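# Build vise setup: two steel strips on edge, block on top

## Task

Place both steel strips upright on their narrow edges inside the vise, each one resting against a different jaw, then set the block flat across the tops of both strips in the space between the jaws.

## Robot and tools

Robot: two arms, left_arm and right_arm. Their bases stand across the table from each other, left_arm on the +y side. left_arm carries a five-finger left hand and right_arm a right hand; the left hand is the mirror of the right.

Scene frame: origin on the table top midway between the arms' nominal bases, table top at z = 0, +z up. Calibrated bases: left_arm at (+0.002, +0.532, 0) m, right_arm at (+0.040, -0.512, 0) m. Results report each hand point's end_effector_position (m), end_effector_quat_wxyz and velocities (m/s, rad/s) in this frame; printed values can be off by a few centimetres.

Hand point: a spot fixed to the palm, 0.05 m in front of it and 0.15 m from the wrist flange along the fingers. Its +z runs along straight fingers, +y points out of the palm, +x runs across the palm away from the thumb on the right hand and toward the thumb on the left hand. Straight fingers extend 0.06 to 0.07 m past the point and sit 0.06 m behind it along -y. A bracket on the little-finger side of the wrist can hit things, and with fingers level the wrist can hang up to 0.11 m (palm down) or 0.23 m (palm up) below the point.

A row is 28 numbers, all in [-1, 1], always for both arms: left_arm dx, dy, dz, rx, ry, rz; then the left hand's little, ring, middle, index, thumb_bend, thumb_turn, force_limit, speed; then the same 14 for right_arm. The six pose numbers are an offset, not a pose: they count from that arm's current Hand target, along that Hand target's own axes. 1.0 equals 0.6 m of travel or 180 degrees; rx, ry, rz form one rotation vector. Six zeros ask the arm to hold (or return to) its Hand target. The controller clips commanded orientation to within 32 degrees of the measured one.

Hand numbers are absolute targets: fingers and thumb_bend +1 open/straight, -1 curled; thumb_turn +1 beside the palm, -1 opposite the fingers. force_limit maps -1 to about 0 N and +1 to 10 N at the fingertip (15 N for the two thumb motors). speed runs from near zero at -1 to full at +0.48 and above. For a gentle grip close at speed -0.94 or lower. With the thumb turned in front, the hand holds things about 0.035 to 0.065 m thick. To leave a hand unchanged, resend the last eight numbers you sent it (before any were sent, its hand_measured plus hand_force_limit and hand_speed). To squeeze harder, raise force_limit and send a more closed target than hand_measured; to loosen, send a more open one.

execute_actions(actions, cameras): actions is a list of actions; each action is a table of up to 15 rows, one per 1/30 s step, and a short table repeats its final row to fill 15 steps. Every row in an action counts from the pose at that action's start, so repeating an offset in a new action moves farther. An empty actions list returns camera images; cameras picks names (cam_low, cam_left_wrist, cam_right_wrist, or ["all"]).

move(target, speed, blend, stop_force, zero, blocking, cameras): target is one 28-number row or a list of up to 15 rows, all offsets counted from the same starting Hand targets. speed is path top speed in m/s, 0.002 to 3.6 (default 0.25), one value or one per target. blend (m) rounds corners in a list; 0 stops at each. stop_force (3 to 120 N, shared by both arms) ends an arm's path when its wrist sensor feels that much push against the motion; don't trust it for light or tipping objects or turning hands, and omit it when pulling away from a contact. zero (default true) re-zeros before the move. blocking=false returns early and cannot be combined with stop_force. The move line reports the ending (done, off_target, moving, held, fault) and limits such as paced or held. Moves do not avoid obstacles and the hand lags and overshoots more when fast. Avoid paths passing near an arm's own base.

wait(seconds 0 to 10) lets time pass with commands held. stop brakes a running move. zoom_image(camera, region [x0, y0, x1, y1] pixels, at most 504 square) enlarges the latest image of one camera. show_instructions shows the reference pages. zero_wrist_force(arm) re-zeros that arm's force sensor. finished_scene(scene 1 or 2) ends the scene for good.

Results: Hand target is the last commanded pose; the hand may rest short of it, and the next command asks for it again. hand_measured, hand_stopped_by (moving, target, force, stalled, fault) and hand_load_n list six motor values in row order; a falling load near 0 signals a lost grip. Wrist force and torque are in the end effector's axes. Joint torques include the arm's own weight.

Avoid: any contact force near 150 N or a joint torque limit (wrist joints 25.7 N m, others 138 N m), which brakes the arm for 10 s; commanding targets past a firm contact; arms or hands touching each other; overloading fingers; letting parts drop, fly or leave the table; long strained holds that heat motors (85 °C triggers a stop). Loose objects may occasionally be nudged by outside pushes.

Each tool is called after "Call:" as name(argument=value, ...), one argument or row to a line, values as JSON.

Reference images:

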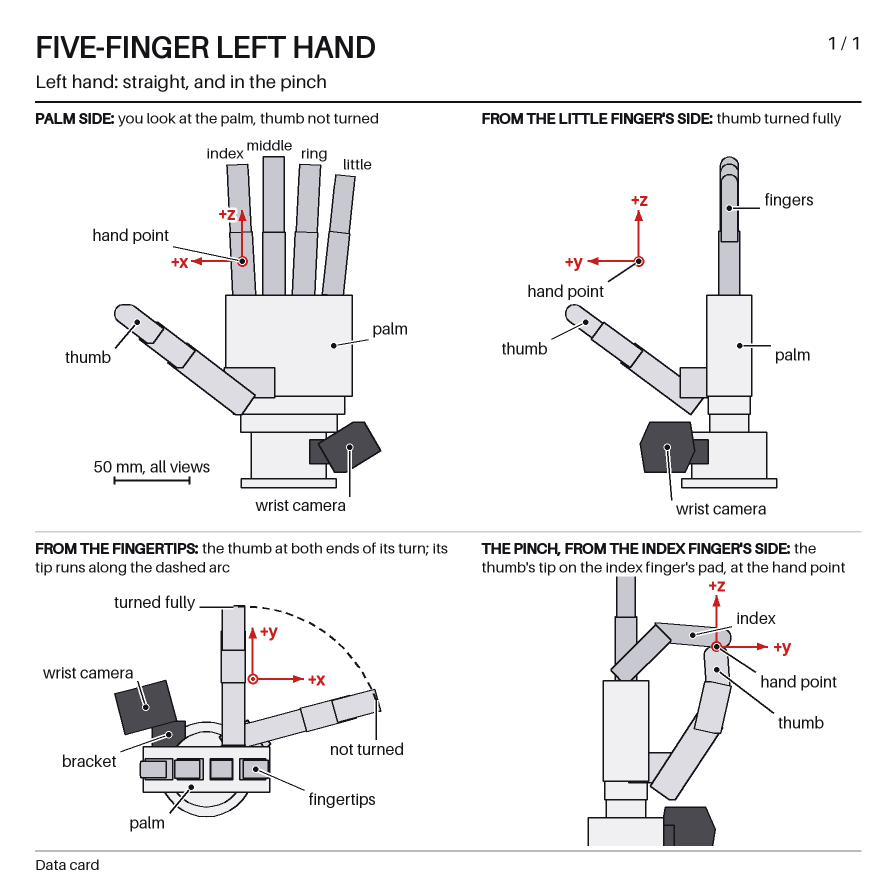

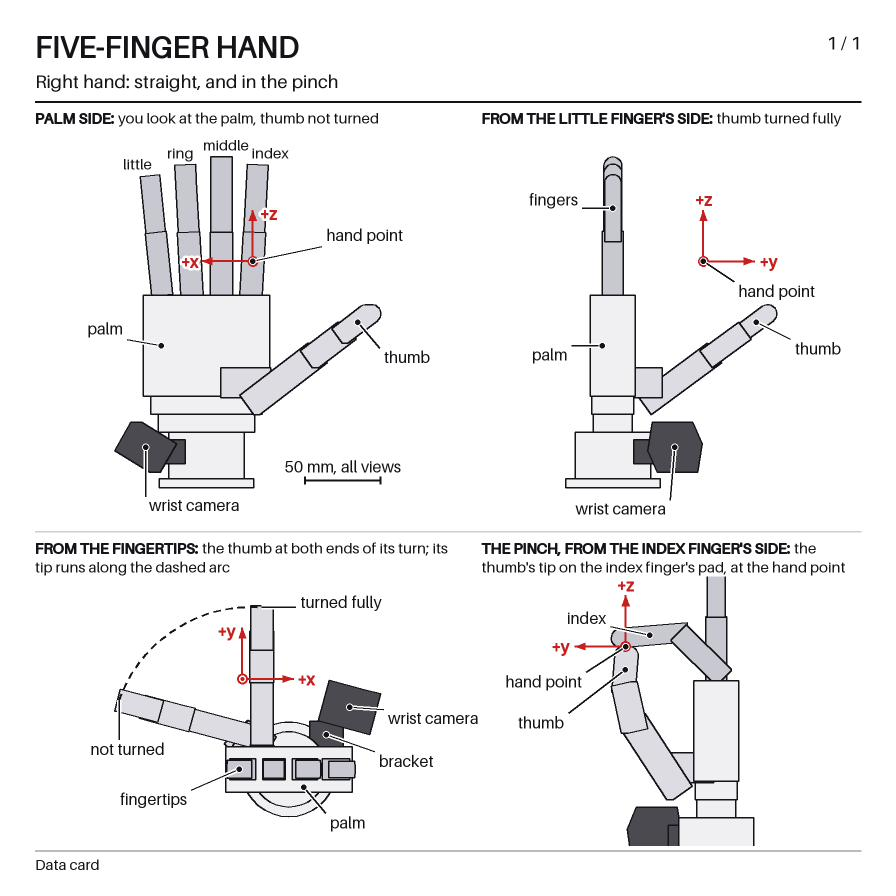

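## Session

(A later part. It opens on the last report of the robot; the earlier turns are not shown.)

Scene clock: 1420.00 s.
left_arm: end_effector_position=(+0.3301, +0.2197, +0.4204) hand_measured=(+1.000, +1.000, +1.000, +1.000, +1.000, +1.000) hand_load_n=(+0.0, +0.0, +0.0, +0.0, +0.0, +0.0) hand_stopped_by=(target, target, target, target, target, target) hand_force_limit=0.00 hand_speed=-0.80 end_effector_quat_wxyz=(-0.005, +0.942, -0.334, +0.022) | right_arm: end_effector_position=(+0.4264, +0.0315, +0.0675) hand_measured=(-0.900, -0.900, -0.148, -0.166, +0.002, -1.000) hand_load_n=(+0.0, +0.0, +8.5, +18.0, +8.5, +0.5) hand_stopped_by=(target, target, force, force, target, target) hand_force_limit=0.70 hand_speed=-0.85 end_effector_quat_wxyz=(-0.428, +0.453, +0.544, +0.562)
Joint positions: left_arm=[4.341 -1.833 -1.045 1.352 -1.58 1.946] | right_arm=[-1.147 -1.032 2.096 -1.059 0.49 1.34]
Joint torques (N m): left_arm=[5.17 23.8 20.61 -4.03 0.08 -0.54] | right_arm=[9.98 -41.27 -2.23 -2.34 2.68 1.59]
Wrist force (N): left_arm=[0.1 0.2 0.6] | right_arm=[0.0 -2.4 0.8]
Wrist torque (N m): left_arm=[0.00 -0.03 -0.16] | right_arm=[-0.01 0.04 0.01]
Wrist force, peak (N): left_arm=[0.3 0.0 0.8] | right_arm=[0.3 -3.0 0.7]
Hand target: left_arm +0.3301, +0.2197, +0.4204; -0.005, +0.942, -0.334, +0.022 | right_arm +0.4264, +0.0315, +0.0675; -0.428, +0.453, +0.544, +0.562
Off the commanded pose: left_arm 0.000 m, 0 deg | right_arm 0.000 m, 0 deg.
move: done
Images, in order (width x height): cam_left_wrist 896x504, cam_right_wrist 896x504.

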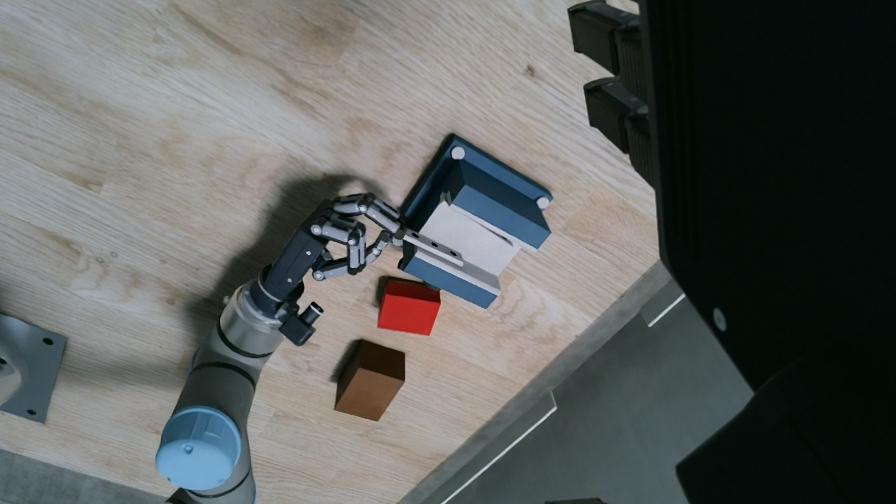

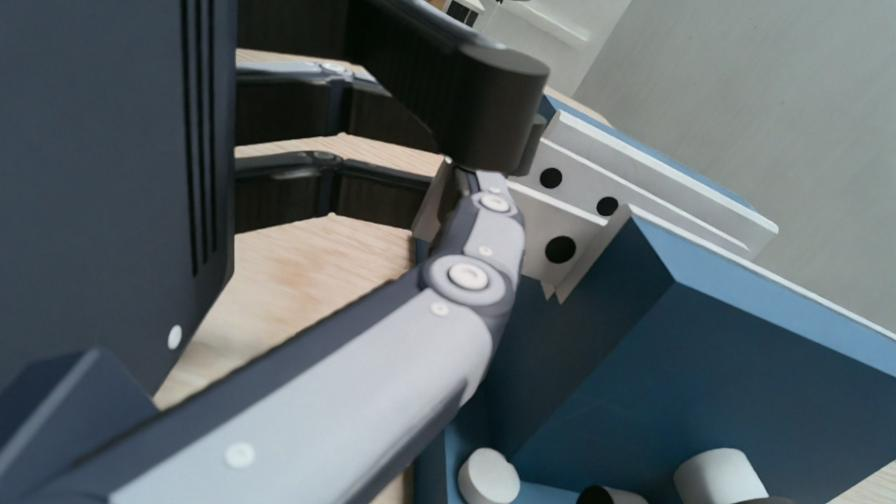

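Call:
move(
  target=[0,0,0,0,0,0,1,1,1,1,1,1,0,-0.8,0,0.001,-0.0267,0,0,0,-0.9,-0.9,-0.43,-0.43,0.0,-1,0.7,-0.85],
  cameras=["cam_right_wrist","cam_left_wrist"],
  speed=0.01,
  stop_force=3.5,
)

Call:
zoom_image(
  camera="cam_left_wrist",
  region=[380, 190, 520, 310],
)

Call:
zoom_image(
  camera="cam_right_wrist",
  region=[400, 100, 876, 400],
)

Scene clock: 1428.33 s.
left_arm: end_effector_position=(+0.3301, +0.2197, +0.4204) hand_measured=(+1.000, +1.000, +1.000, +1.000, +1.000, +1.000) hand_load_n=(+0.0, +0.0, +0.0, +0.0, +0.0, +0.0) hand_stopped_by=(target, target, target, target, target, target) hand_force_limit=0.00 hand_speed=-0.80 end_effector_quat_wxyz=(-0.005, +0.942, -0.334, +0.022) | right_arm: end_effector_position=(+0.4264, +0.0239, +0.0676) hand_measured=(-0.900, -0.900, -0.148, -0.166, +0.004, -1.000) hand_load_n=(+0.0, +0.0, +5.5, +31.5, +21.0, +1.5) hand_stopped_by=(target, target, force, force, target, target) hand_force_limit=0.70 hand_speed=-0.85 end_effector_quat_wxyz=(-0.428, +0.453, +0.544, +0.562)
Joint positions: left_arm=[4.341 -1.833 -1.045 1.352 -1.58 1.946] | right_arm=[-1.163 -1.039 2.111 -1.067 0.474 1.34]
Joint torques (N m): left_arm=[4.98 24.41 21.27 -4.1 -0.06 -0.7] | right_arm=[8.97 -20.03 -20.41 0.15 2.86 -0.52]
Wrist force (N): left_arm=[0.2 0.0 0.3] | right_arm=[-0.7 -3.9 4.0]
Wrist torque (N m): left_arm=[-0.01 -0.05 -0.16] | right_arm=[0.06 0.05 0.04]
Wrist force, peak (N): left_arm=[0.1 0.0 0.8] | right_arm=[-0.9 -4.2 4.0]
Hand target: left_arm +0.3301, +0.2197, +0.4204; -0.005, +0.942, -0.334, +0.022 | right_arm +0.4264, +0.0239, +0.0676; -0.428, +0.453, +0.544, +0.562 (not the last commanded pose)
Off the commanded pose: left_arm 0.000 m, 0 deg | right_arm 0.008 m, 0 deg.
move: contact (right_arm)
Images, in order (width x height): cam_left_wrist 896x504, cam_right_wrist 896x504.

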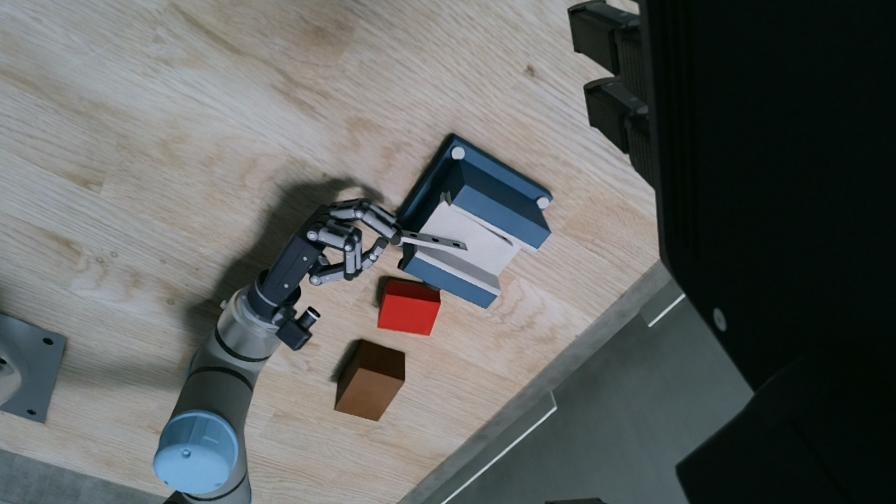

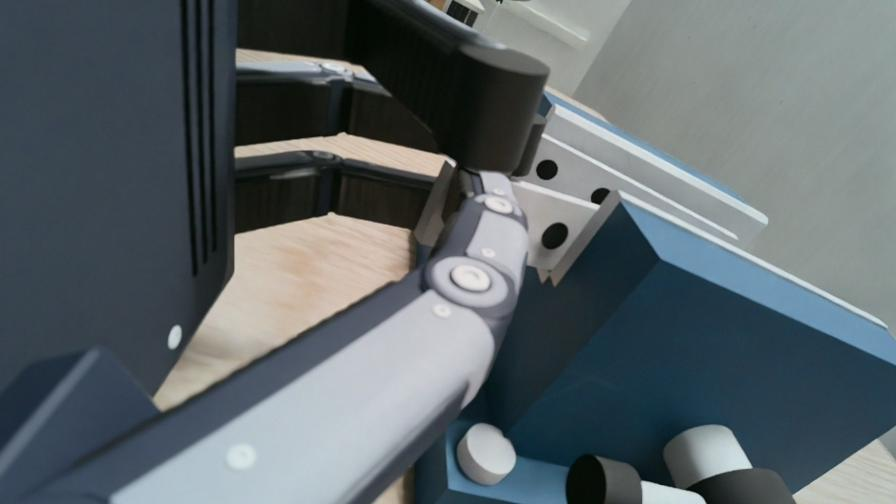

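Scaled by 3.600.

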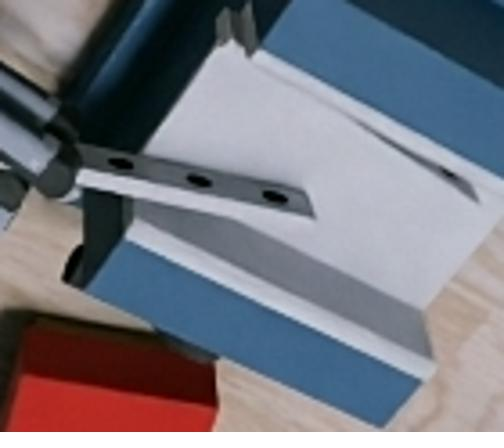

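Scaled by 1.059.

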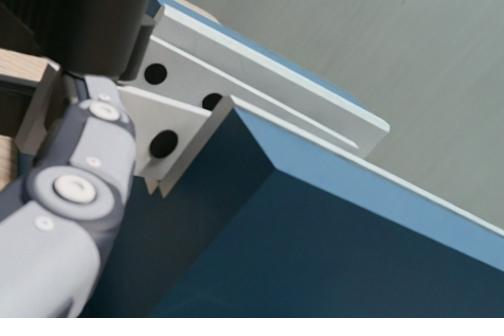

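Call:
zoom_image(
  camera="cam_left_wrist",
  region=[395, 225, 475, 285],
)

Call:
zoom_image(
  camera="cam_right_wrist",
  region=[430, 140, 640, 300],
)

Scaled by 6.300.

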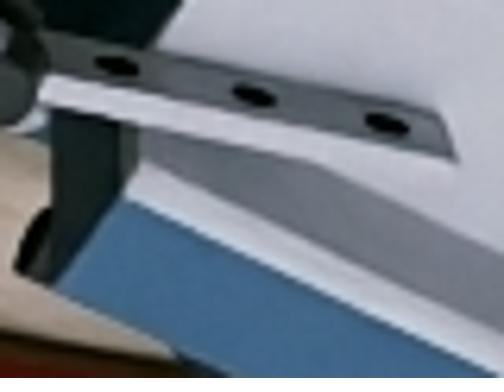

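Scaled by 2.400.

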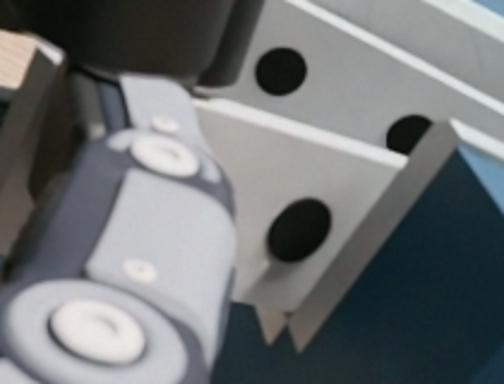

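Call:
move(
  target=[0,0,0,0,0,0,1,1,1,1,1,1,0,-0.8,0,-0.001,0.0117,0,0,0,-0.9,-0.9,-0.43,-0.43,0.0,-1,0.7,-0.85],
  cameras=["cam_right_wrist","cam_left_wrist"],
  speed=0.02,
)

Call:
zoom_image(
  camera="cam_left_wrist",
  region=[395, 225, 485, 295],
)

Scene clock: 1476.40 s.
left_arm: end_effector_position=(+0.3301, +0.2197, +0.4204) hand_measured=(+1.000, +1.000, +1.000, +1.000, +1.000, +1.000) hand_load_n=(+0.0, +0.0, +0.0, +0.0, +0.0, +0.0) hand_stopped_by=(target, target, target, target, target, target) hand_force_limit=0.00 hand_speed=-0.80 end_effector_quat_wxyz=(-0.005, +0.942, -0.334, +0.022) | right_arm: end_effector_position=(+0.4261, +0.0309, +0.0674) hand_measured=(-0.900, -0.900, -0.148, -0.166, +0.004, -1.000) hand_load_n=(+0.0, +0.0, +7.5, +18.0, +9.0, +1.0) hand_stopped_by=(target, target, force, force, target, target) hand_force_limit=0.70 hand_speed=-0.85 end_effector_quat_wxyz=(-0.428, +0.453, +0.544, +0.562)
Joint positions: left_arm=[4.341 -1.833 -1.045 1.352 -1.58 1.946] | right_arm=[-1.148 -1.032 2.098 -1.061 0.49 1.34]
Joint torques (N m): left_arm=[4.49 24.21 20.84 -4.11 0.05 -0.69] | right_arm=[12.52 -19.5 -19.6 0.46 1.77 1.22]
Wrist force (N): left_arm=[0.3 0.1 0.5] | right_arm=[-0.8 -0.7 0.5]
Wrist torque (N m): left_arm=[-0.01 -0.06 -0.15] | right_arm=[0.04 0.03 0.03]
Wrist force, peak (N): left_arm=[0.0 -0.3 0.7] | right_arm=[0.0 -5.3 2.5]
Hand target: left_arm +0.3301, +0.2197, +0.4204; -0.005, +0.942, -0.334, +0.022 | right_arm +0.4261, +0.0310, +0.0674; -0.428, +0.453, +0.544, +0.562
Off the commanded pose: left_arm 0.000 m, 0 deg | right_arm 0.000 m, 0 deg.
move: done
Images, in order (width x height): cam_left_wrist 896x504, cam_right_wrist 896x504.

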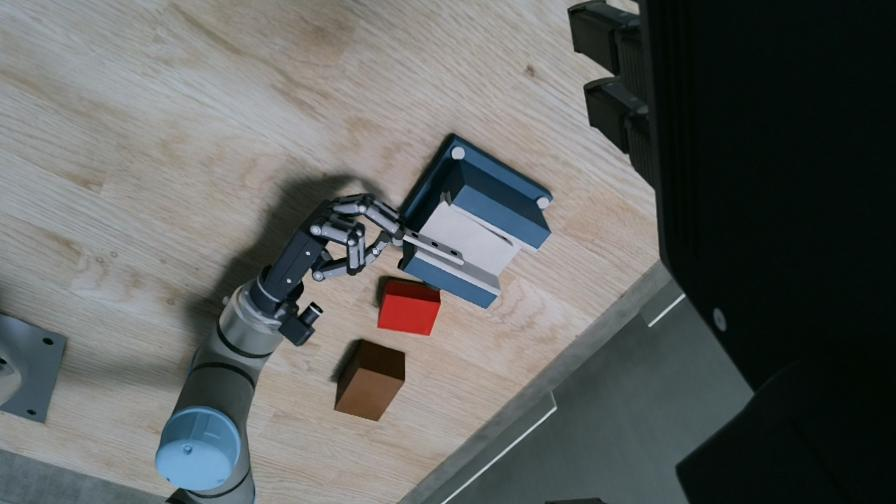

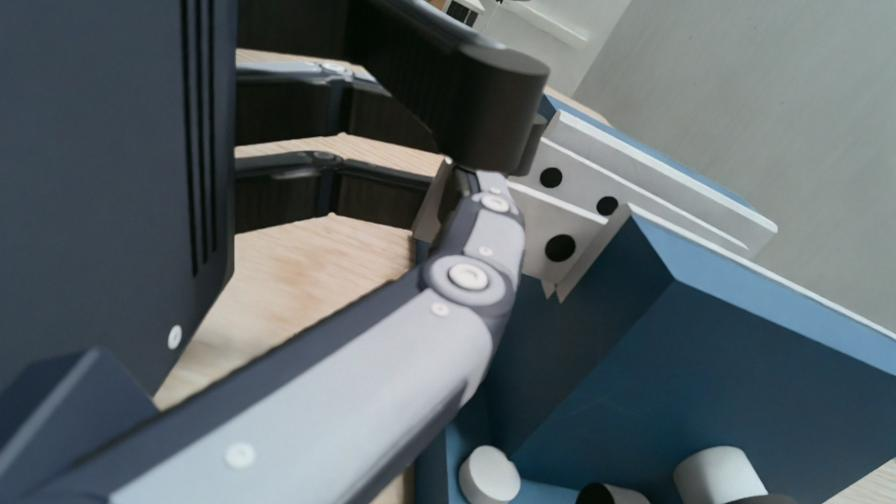

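Scaled by 5.600.

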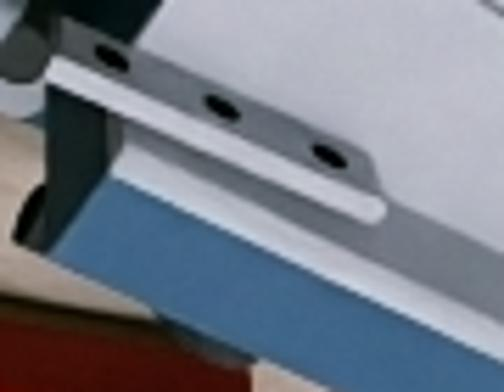

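Call:
move(
  target=[0,0,0,0,0,0,1,1,1,1,1,1,0,-0.8,0,0,0,0,0,0,-0.9,-0.9,-0.43,-0.43,0.15,-1,0.7,-0.85],
  cameras=[],
)

Call:
move(
  target=[0,0,0,0,0,0,1,1,1,1,1,1,0,-0.8,0,0,0,0,0,0,-0.9,-0.9,0.25,0.25,0.15,-1,0,-0.7],
  cameras=["cam_right_wrist","cam_left_wrist"],
)

Call:
zoom_image(
  camera="cam_left_wrist",
  region=[395, 225, 485, 295],
)

Scene clock: 1484.73 s.
left_arm: end_effector_position=(+0.3301, +0.2197, +0.4204) hand_measured=(+1.000, +1.000, +1.000, +1.000, +1.000, +1.000) hand_load_n=(+0.0, +0.0, +0.0, +0.0, +0.0, +0.0) hand_stopped_by=(target, target, target, target, target, target) hand_force_limit=0.00 hand_speed=-0.80 end_effector_quat_wxyz=(-0.005, +0.942, -0.334, +0.022) | right_arm: end_effector_position=(+0.4261, +0.0310, +0.0674) hand_measured=(-0.900, -0.900, -0.150, -0.168, +0.150, -1.000) hand_load_n=(+0.0, +0.0, +0.0, +0.0, +0.0, +0.0) hand_stopped_by=(target, target, force, force, target, target) hand_force_limit=0.70 hand_speed=-0.85 end_effector_quat_wxyz=(-0.428, +0.453, +0.544, +0.562)
Joint positions: left_arm=[4.341 -1.833 -1.045 1.352 -1.58 1.946] | right_arm=[-1.147 -1.032 2.098 -1.06 0.49 1.34]
Joint torques (N m): left_arm=[4.58 24.05 20.63 -3.91 0.02 -0.95] | right_arm=[8.94 -20.24 -20.16 -0.06 1.71 -1.19]
Wrist force (N): left_arm=[0.3 0.0 0.4] | right_arm=[0.2 -0.9 -1.7]
Wrist torque (N m): left_arm=[-0.02 -0.07 -0.14] | right_arm=[-0.06 0.00 0.00]
Wrist force, peak (N): left_arm=[0.3 0.0 0.9] | right_arm=[0.5 -1.1 -2.0]
Hand target: left_arm +0.3301, +0.2197, +0.4204; -0.005, +0.942, -0.334, +0.022 | right_arm +0.4261, +0.0310, +0.0674; -0.428, +0.453, +0.544, +0.562
Off the commanded pose: left_arm 0.000 m, 0 deg | right_arm 0.000 m, 0 deg.
move: done
No camera images: "cameras" was empty.

Scene clock: 1485.53 s.
left_arm: end_effector_position=(+0.3301, +0.2197, +0.4204) hand_measured=(+1.000, +1.000, +1.000, +1.000, +1.000, +1.000) hand_load_n=(+0.0, +0.0, +0.0, +0.0, +0.0, +0.0) hand_stopped_by=(target, target, target, target, target, target) hand_force_limit=0.00 hand_speed=-0.80 end_effector_quat_wxyz=(-0.005, +0.942, -0.334, +0.022) | right_arm: end_effector_position=(+0.4261, +0.0310, +0.0674) hand_measured=(-0.900, -0.900, +0.250, +0.250, +0.150, -1.000) hand_load_n=(+0.0, +0.0, -0.5, +0.0, +0.0, +0.0) hand_stopped_by=(target, target, target, target, target, target) hand_force_limit=0.00 hand_speed=-0.70 end_effector_quat_wxyz=(-0.428, +0.453, +0.544, +0.562)
Joint positions: left_arm=[4.341 -1.833 -1.045 1.352 -1.58 1.946] | right_arm=[-1.147 -1.032 2.098 -1.06 0.49 1.34]
Joint torques (N m): left_arm=[4.13 23.27 20.43 -3.87 0.01 -0.85] | right_arm=[7.26 -20.68 -19.48 -0.59 1.27 -1.26]
Wrist force (N): left_arm=[0.0 -0.1 0.5] | right_arm=[0.2 -1.0 -1.7]
Wrist torque (N m): left_arm=[-0.03 -0.02 -0.16] | right_arm=[-0.07 0.00 -0.01]
Wrist force, peak (N): left_arm=[0.2 -0.4 0.4] | right_arm=[0.3 -1.2 -2.0]
Hand target: left_arm +0.3301, +0.2197, +0.4204; -0.005, +0.942, -0.334, +0.022 | right_arm +0.4261, +0.0310, +0.0674; -0.428, +0.453, +0.544, +0.562
Off the commanded pose: left_arm 0.000 m, 0 deg | right_arm 0.000 m, 0 deg.
move: done
Images, in order (width x height): cam_left_wrist 896x504, cam_right_wrist 896x504.

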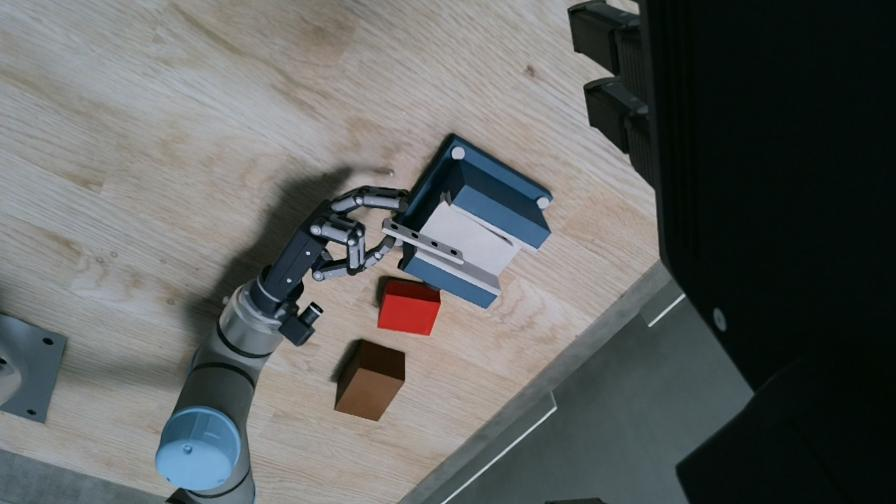

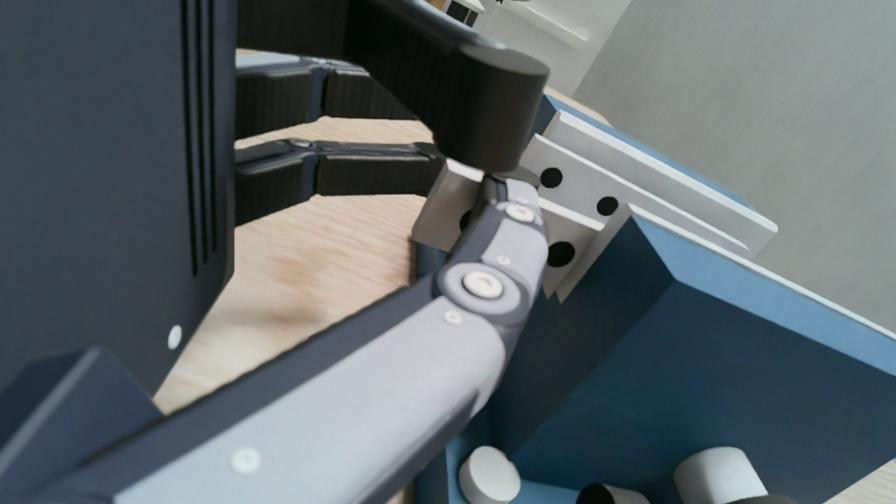

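Scaled by 5.600.

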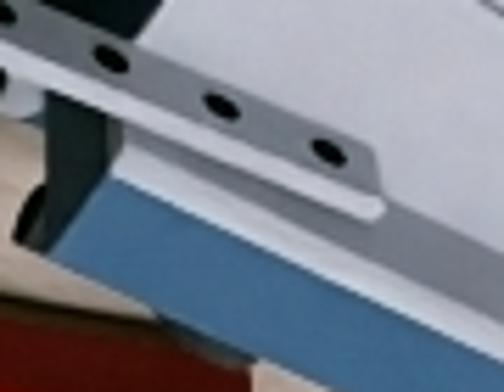

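Call:
move(
  target=[
    [0,0,0,0,0,0,1,1,1,1,1,1,0,-0.8,0,0.0006,-0.0142,0,0,0,-0.9,-0.9,0.25,0.25,0.15,-1,0,-0.7],
    [0,0,0,0,0,0,1,1,1,1,1,1,0,-0.8,0.0148,-0.0642,-0.017,0,0,0,-0.9,-0.9,0.25,0.25,0.15,-1,0,-0.7],
    [0,0,0,0,0,0,1,1,1,1,1,1,0,-0.8,0.0278,-0.0612,-0.017,0,0,0.0722,-0.9,-0.9,-0.15,-0.15,-0.5,-1,0,-0.3],
  ],
  cameras=["cam_right_wrist","cam_left_wrist"],
  speed=[0.02,0.05,0.06],
)

Call:
zoom_image(
  camera="cam_left_wrist",
  region=[365, 200, 485, 295],
)

Scene clock: 1507.73 s.
left_arm: end_effector_position=(+0.3301, +0.2197, +0.4204) hand_measured=(+1.000, +1.000, +1.000, +1.000, +1.000, +1.000) hand_load_n=(+0.0, +0.0, -0.5, +0.0, +0.0, +0.0) hand_stopped_by=(target, target, target, target, target, target) hand_force_limit=0.00 hand_speed=-0.80 end_effector_quat_wxyz=(-0.005, +0.942, -0.334, +0.022) | right_arm: end_effector_position=(+0.3862, +0.0225, +0.0754) hand_measured=(-0.900, -0.900, -0.150, -0.150, -0.500, -1.000) hand_load_n=(+0.0, +0.0, +0.0, +0.0, +0.0, +0.0) hand_stopped_by=(target, target, target, target, target, target) hand_force_limit=0.00 hand_speed=-0.30 end_effector_quat_wxyz=(-0.488, +0.511, +0.489, +0.510)
Joint positions: left_arm=[4.341 -1.833 -1.045 1.352 -1.58 1.946] | right_arm=[-1.128 -1.131 2.183 -1.047 0.509 1.567]
Joint torques (N m): left_arm=[4.5 24.63 19.62 -4.16 -0.16 -0.89] | right_arm=[-8.82 -37.44 -19.18 0.02 -0.73 1.57]
Wrist force (N): left_arm=[-0.1 0.0 0.4] | right_arm=[0.4 -0.8 -1.8]
Wrist torque (N m): left_arm=[-0.02 0.00 -0.17] | right_arm=[-0.04 -0.04 0.02]
Wrist force, peak (N): left_arm=[0.0 0.1 0.8] | right_arm=[0.5 -1.5 -2.0]
Hand target: left_arm +0.3301, +0.2197, +0.4204; -0.005, +0.942, -0.334, +0.022 | right_arm +0.3862, +0.0225, +0.0754; +0.488, -0.511, -0.489, -0.510
Off the commanded pose: left_arm 0.000 m, 0 deg | right_arm 0.000 m, 0 deg.
move: done
Images, in order (width x height): cam_left_wrist 896x504, cam_right_wrist 896x504.

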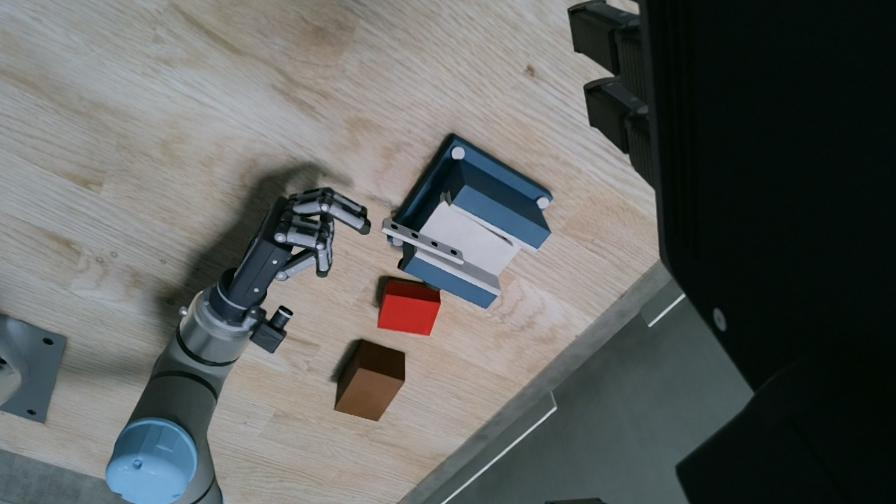

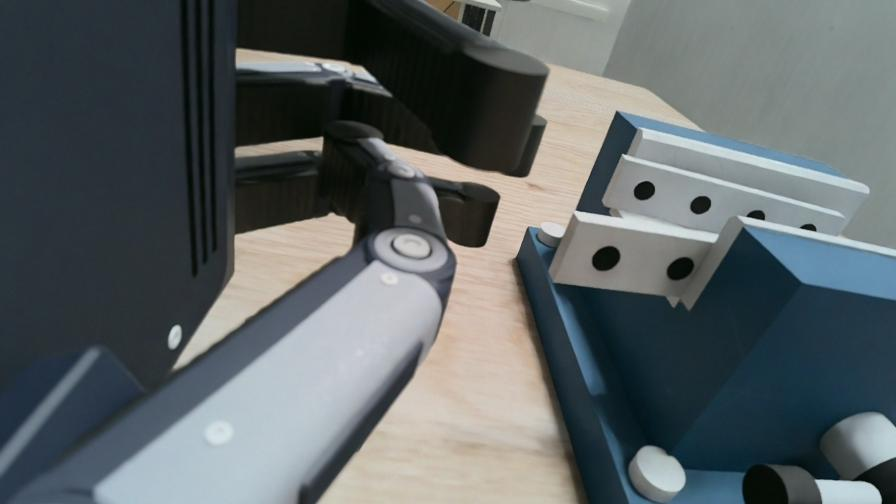

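Scaled by 4.200.

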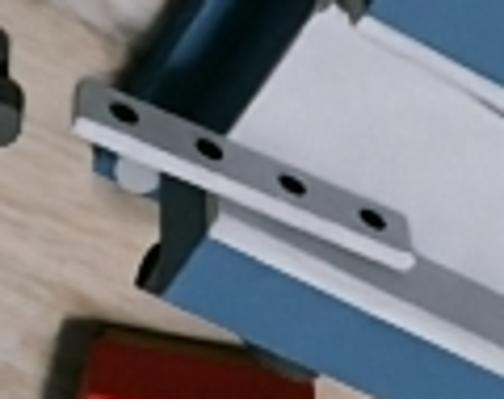

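Call:
move(
  target=[0,0,0,0,0,0,1,1,1,1,1,1,0,-0.8,0,0.1166,0.0102,0,0,0,-0.9,-0.9,-0.15,-0.15,-0.5,-1,0,-0.3],
  cameras=["cam_right_wrist","cam_left_wrist"],
  speed=0.02,
  stop_force=4,
)

Call:
zoom_image(
  camera="cam_left_wrist",
  region=[385, 200, 525, 315],
)

Call:
zoom_image(
  camera="cam_right_wrist",
  region=[430, 80, 830, 320],
)

Scene clock: 1518.07 s.
left_arm: end_effector_position=(+0.3301, +0.2197, +0.4204) hand_measured=(+1.000, +1.000, +1.000, +1.000, +1.000, +1.000) hand_load_n=(+0.0, +0.0, +0.0, +0.0, +0.0, +0.0) hand_stopped_by=(target, target, target, target, target, target) hand_force_limit=0.00 hand_speed=-0.80 end_effector_quat_wxyz=(-0.005, +0.942, -0.334, +0.022) | right_arm: end_effector_position=(+0.4495, +0.0253, +0.0755) hand_measured=(-0.900, -0.900, -0.150, -0.150, -0.500, -1.000) hand_load_n=(+0.0, +0.0, +8.0, +2.0, +0.0, +0.0) hand_stopped_by=(target, target, target, target, target, target) hand_force_limit=0.00 hand_speed=-0.30 end_effector_quat_wxyz=(-0.488, +0.511, +0.489, +0.510)
Joint positions: left_arm=[4.341 -1.833 -1.045 1.352 -1.58 1.946] | right_arm=[-1.189 -1.058 2.041 -0.978 0.448 1.566]
Joint torques (N m): left_arm=[4.81 23.33 19.86 -4.23 -0.39 -1.13] | right_arm=[9.49 -39.08 -0.47 -1.28 1.69 -0.42]
Wrist force (N): left_arm=[0.2 0.0 0.2] | right_arm=[5.0 -2.1 3.4]
Wrist torque (N m): left_arm=[-0.01 -0.05 -0.15] | right_arm=[-0.03 -0.04 -0.02]
Wrist force, peak (N): left_arm=[0.1 0.2 0.8] | right_arm=[5.8 -12.3 3.6]
Hand target: left_arm +0.3301, +0.2197, +0.4204; -0.005, +0.942, -0.334, +0.022 | right_arm +0.4494, +0.0253, +0.0755; +0.488, -0.511, -0.489, -0.510 (not the last commanded pose)
Off the commanded pose: left_arm 0.000 m, 0 deg | right_arm 0.007 m, 0 deg.
move: contact (right_arm)
Images, in order (width x height): cam_left_wrist 896x504, cam_right_wrist 896x504.

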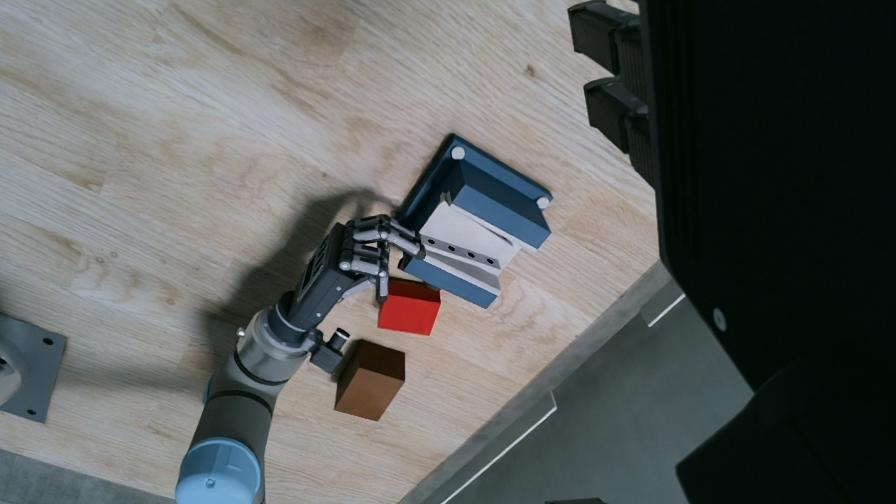

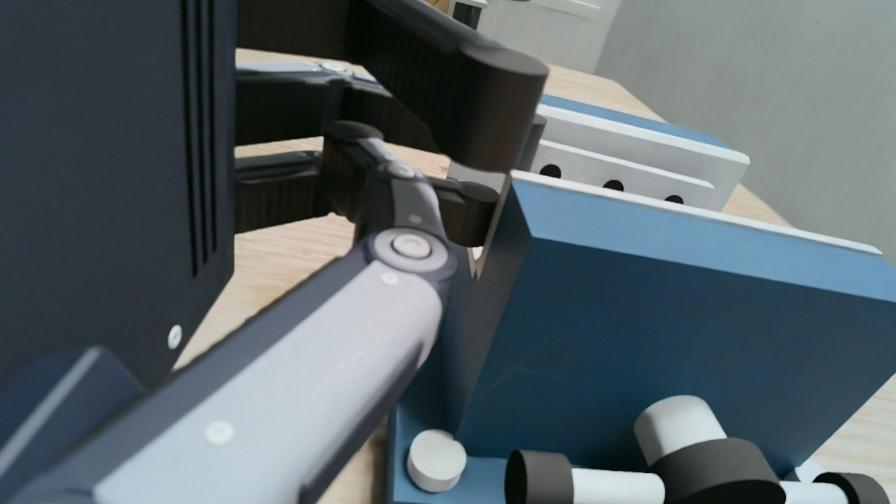

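Scaled by 3.600.

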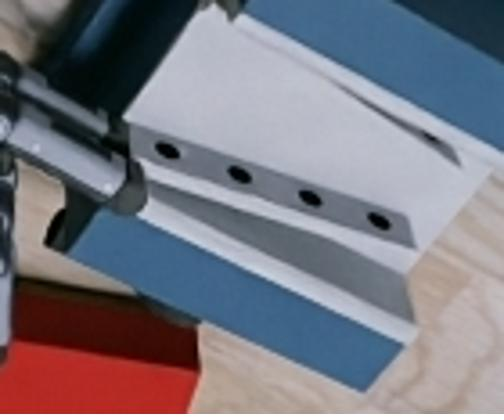

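Scaled by 1.260.

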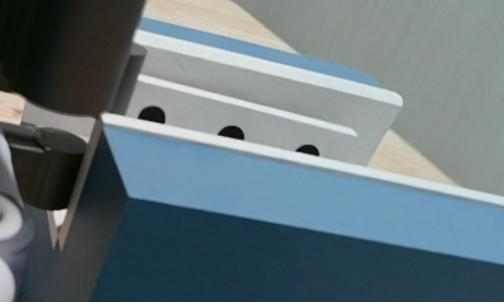

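Call:
move(
  target=[
    [0,0,0,0,0,0,1,1,1,1,1,1,0,-0.8,0,-0.0583,0.002,0,0,0,-0.9,-0.9,-0.15,-0.15,-0.5,-1,0,-0.3],
    [0,0,0,0,0,0,1,1,1,1,1,1,0,-0.8,0.2075,-0.0583,0.002,0,0,0,-0.9,-0.9,-0.15,-0.15,-0.5,-1,0,-0.3],
    [0,0,0,0,0,0,1,1,1,1,1,1,0,-0.8,0.1742,0.0565,0.0637,0.0218,-0.0218,0.4996,-0.1,-0.1,-0.1,-0.1,1,1,0,0],
  ],
  cameras=["all"],
  speed=[0.06,0.2,0.2],
)

Call:
zoom_image(
  camera="cam_left_wrist",
  region=[385, 130, 565, 315],
)

Scene clock: 1603.37 s.
left_arm: end_effector_position=(+0.3301, +0.2197, +0.4204) hand_measured=(+1.000, +1.000, +1.000, +1.000, +1.000, +1.000) hand_load_n=(+0.0, +0.0, +0.0, +0.0, +0.0, +0.0) hand_stopped_by=(target, target, target, target, target, target) hand_force_limit=0.00 hand_speed=-0.80 end_effector_quat_wxyz=(-0.005, +0.942, -0.334, +0.022) | right_arm: end_effector_position=(+0.4850, +0.0622, +0.1799) hand_measured=(-0.100, -0.100, -0.100, -0.100, +1.000, +1.000) hand_load_n=(+0.0, +0.0, +0.0, -0.5, +0.0, +0.0) hand_stopped_by=(target, target, target, target, target, target) hand_force_limit=0.00 hand_speed=0.00 end_effector_quat_wxyz=(+0.706, -0.708, -0.015, +0.015)
Joint positions: left_arm=[4.341 -1.833 -1.045 1.352 -1.58 1.946] | right_arm=[-1.233 -1.014 1.5 -0.479 0.317 3.135]
Joint torques (N m): left_arm=[4.36 23.64 18.2 -3.99 -0.42 -1.12] | right_arm=[-8.66 -43.77 -11.29 -1.9 -1.32 1.53]
Wrist force (N): left_arm=[0.1 -0.1 0.4] | right_arm=[0.9 -0.9 -0.7]
Wrist torque (N m): left_arm=[-0.03 -0.03 -0.16] | right_arm=[-0.10 -0.13 0.01]
Wrist force, peak (N): left_arm=[0.3 -0.2 0.8] | right_arm=[5.2 -1.8 3.7]
Hand target: left_arm +0.3301, +0.2197, +0.4204; -0.005, +0.942, -0.334, +0.022 | right_arm +0.4850, +0.0622, +0.1799; +0.706, -0.708, -0.015, +0.015
Off the commanded pose: left_arm 0.000 m, 0 deg | right_arm 0.000 m, 0 deg.
move: done

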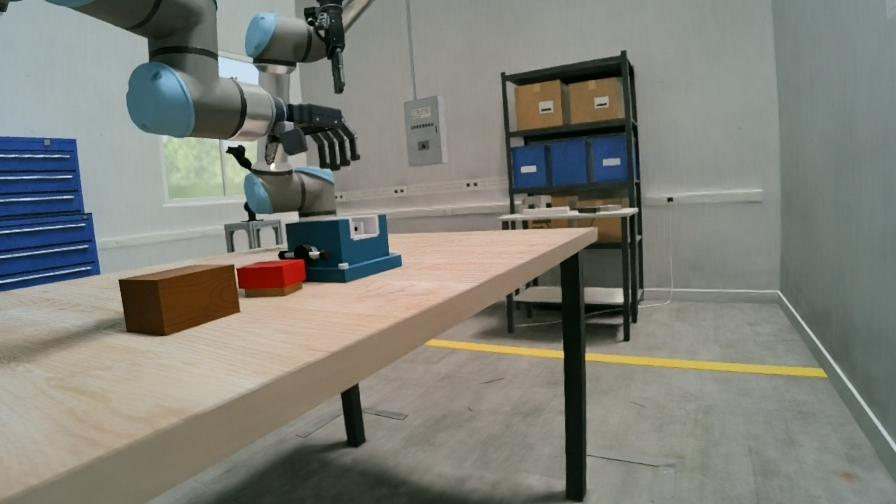

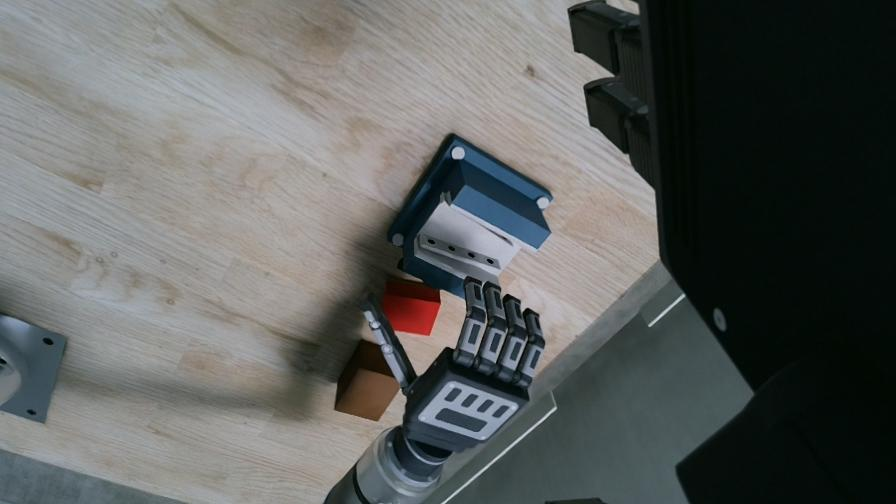

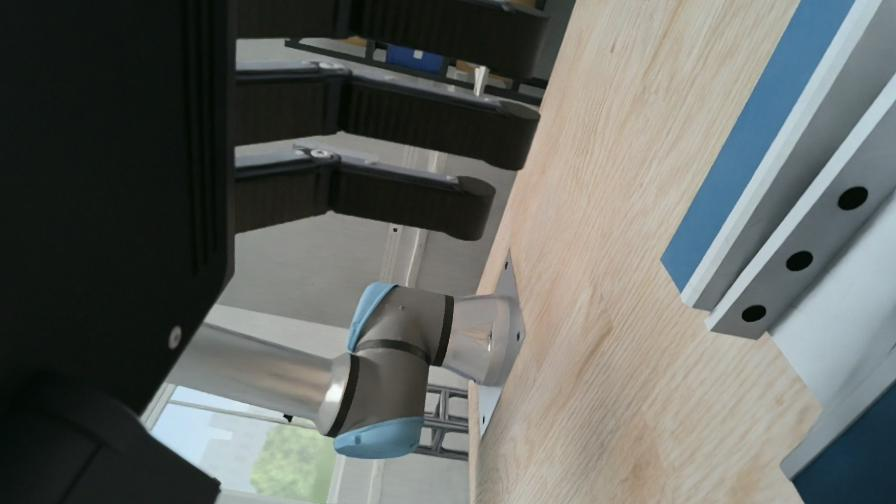

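Scaled by 2.724.

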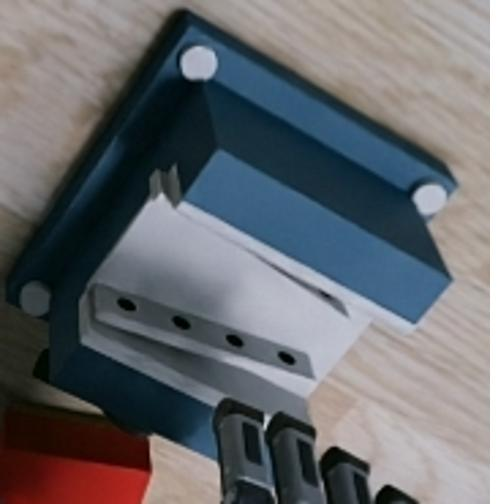

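Call:
move(
  target=[
    [0,0,0,0,0,0,1,1,1,1,1,1,0,-0.8,-0.0251,0,-0.0014,0,0,0,-0.3,-0.3,-0.3,-0.3,1,1,0,0],
    [0,0,0,0,0,0,1,1,1,1,1,1,0,-0.8,-0.0251,0.14,-0.0014,0,0,0,-0.3,-0.3,-0.3,-0.3,1,1,0,0],
  ],
  cameras=["cam_right_wrist","cam_left_wrist"],
  speed=[0.1,0.08],
)

Call:
zoom_image(
  camera="cam_left_wrist",
  region=[385, 170, 545, 315],
)

Call:
zoom_image(
  camera="cam_right_wrist",
  region=[380, 0, 780, 320],
)

Scene clock: 1631.80 s.
left_arm: end_effector_position=(+0.3301, +0.2197, +0.4204) hand_measured=(+1.000, +1.000, +1.000, +1.000, +1.000, +1.000) hand_load_n=(+0.0, +0.0, +0.0, +0.0, +0.0, +0.0) hand_stopped_by=(target, target, target, target, target, target) hand_force_limit=0.00 hand_speed=-0.80 end_effector_quat_wxyz=(-0.005, +0.942, -0.334, +0.022) | right_arm: end_effector_position=(+0.4700, +0.0605, +0.0959) hand_measured=(-0.300, -0.300, -0.300, -0.300, +1.000, +1.000) hand_load_n=(+0.0, +0.0, +0.0, +0.5, +0.0, -0.5) hand_stopped_by=(target, target, target, target, target, target) hand_force_limit=0.00 hand_speed=0.00 end_effector_quat_wxyz=(+0.706, -0.708, -0.015, +0.015)
Joint positions: left_arm=[4.341 -1.833 -1.045 1.352 -1.58 1.946] | right_arm=[-1.227 -0.932 1.615 -0.676 0.323 3.135]
Joint torques (N m): left_arm=[5.19 24.45 17.5 -4 -0.57 -1.43] | right_arm=[-9.37 -29.5 -8.66 -1.96 -0.74 1.8]
Wrist force (N): left_arm=[0.1 -0.2 0.5] | right_arm=[0.7 -0.9 -0.7]
Wrist torque (N m): left_arm=[-0.05 -0.02 -0.16] | right_arm=[-0.11 -0.10 0.00]
Wrist force, peak (N): left_arm=[-0.1 0.3 0.8] | right_arm=[1.0 -1.8 -0.8]
Hand target: left_arm +0.3301, +0.2197, +0.4204; -0.005, +0.942, -0.334, +0.022 | right_arm +0.4700, +0.0605, +0.0959; +0.706, -0.708, -0.015, +0.015
Off the commanded pose: left_arm 0.000 m, 0 deg | right_arm 0.000 m, 0 deg.
move: done
Images, in order (width x height): cam_left_wrist 896x504, cam_right_wrist 896x504.

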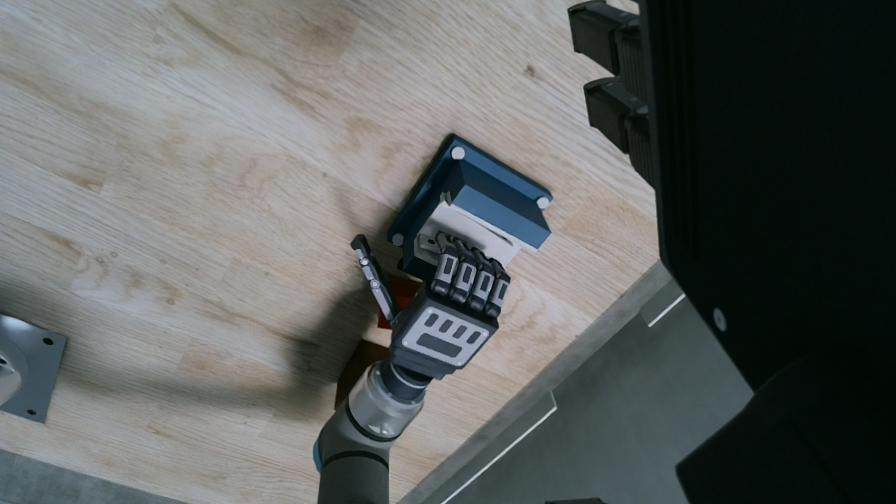

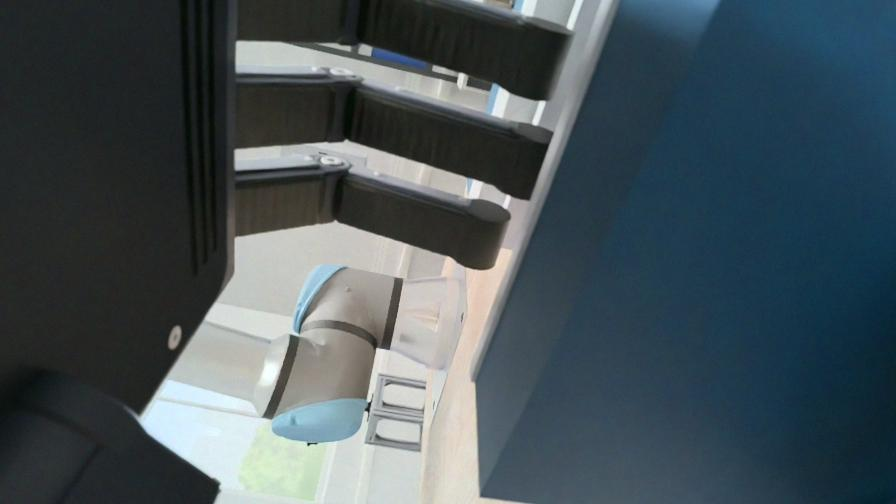

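Scaled by 3.150.

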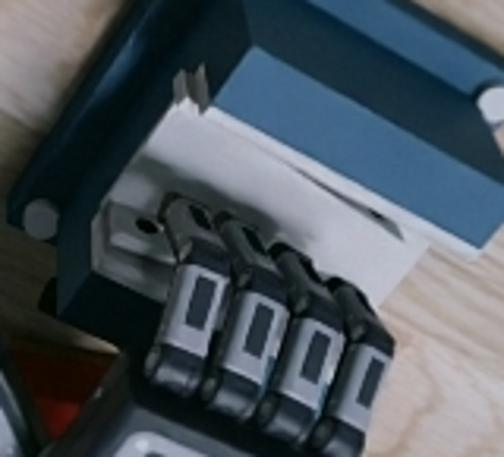

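Scaled by 1.260.

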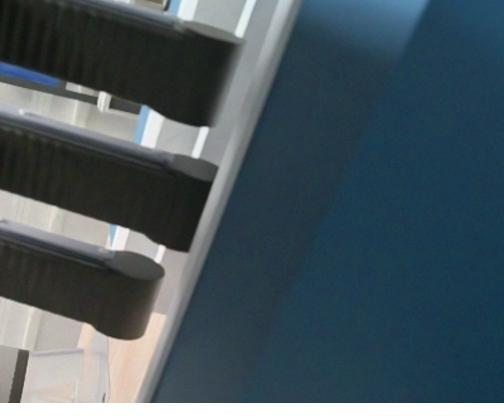

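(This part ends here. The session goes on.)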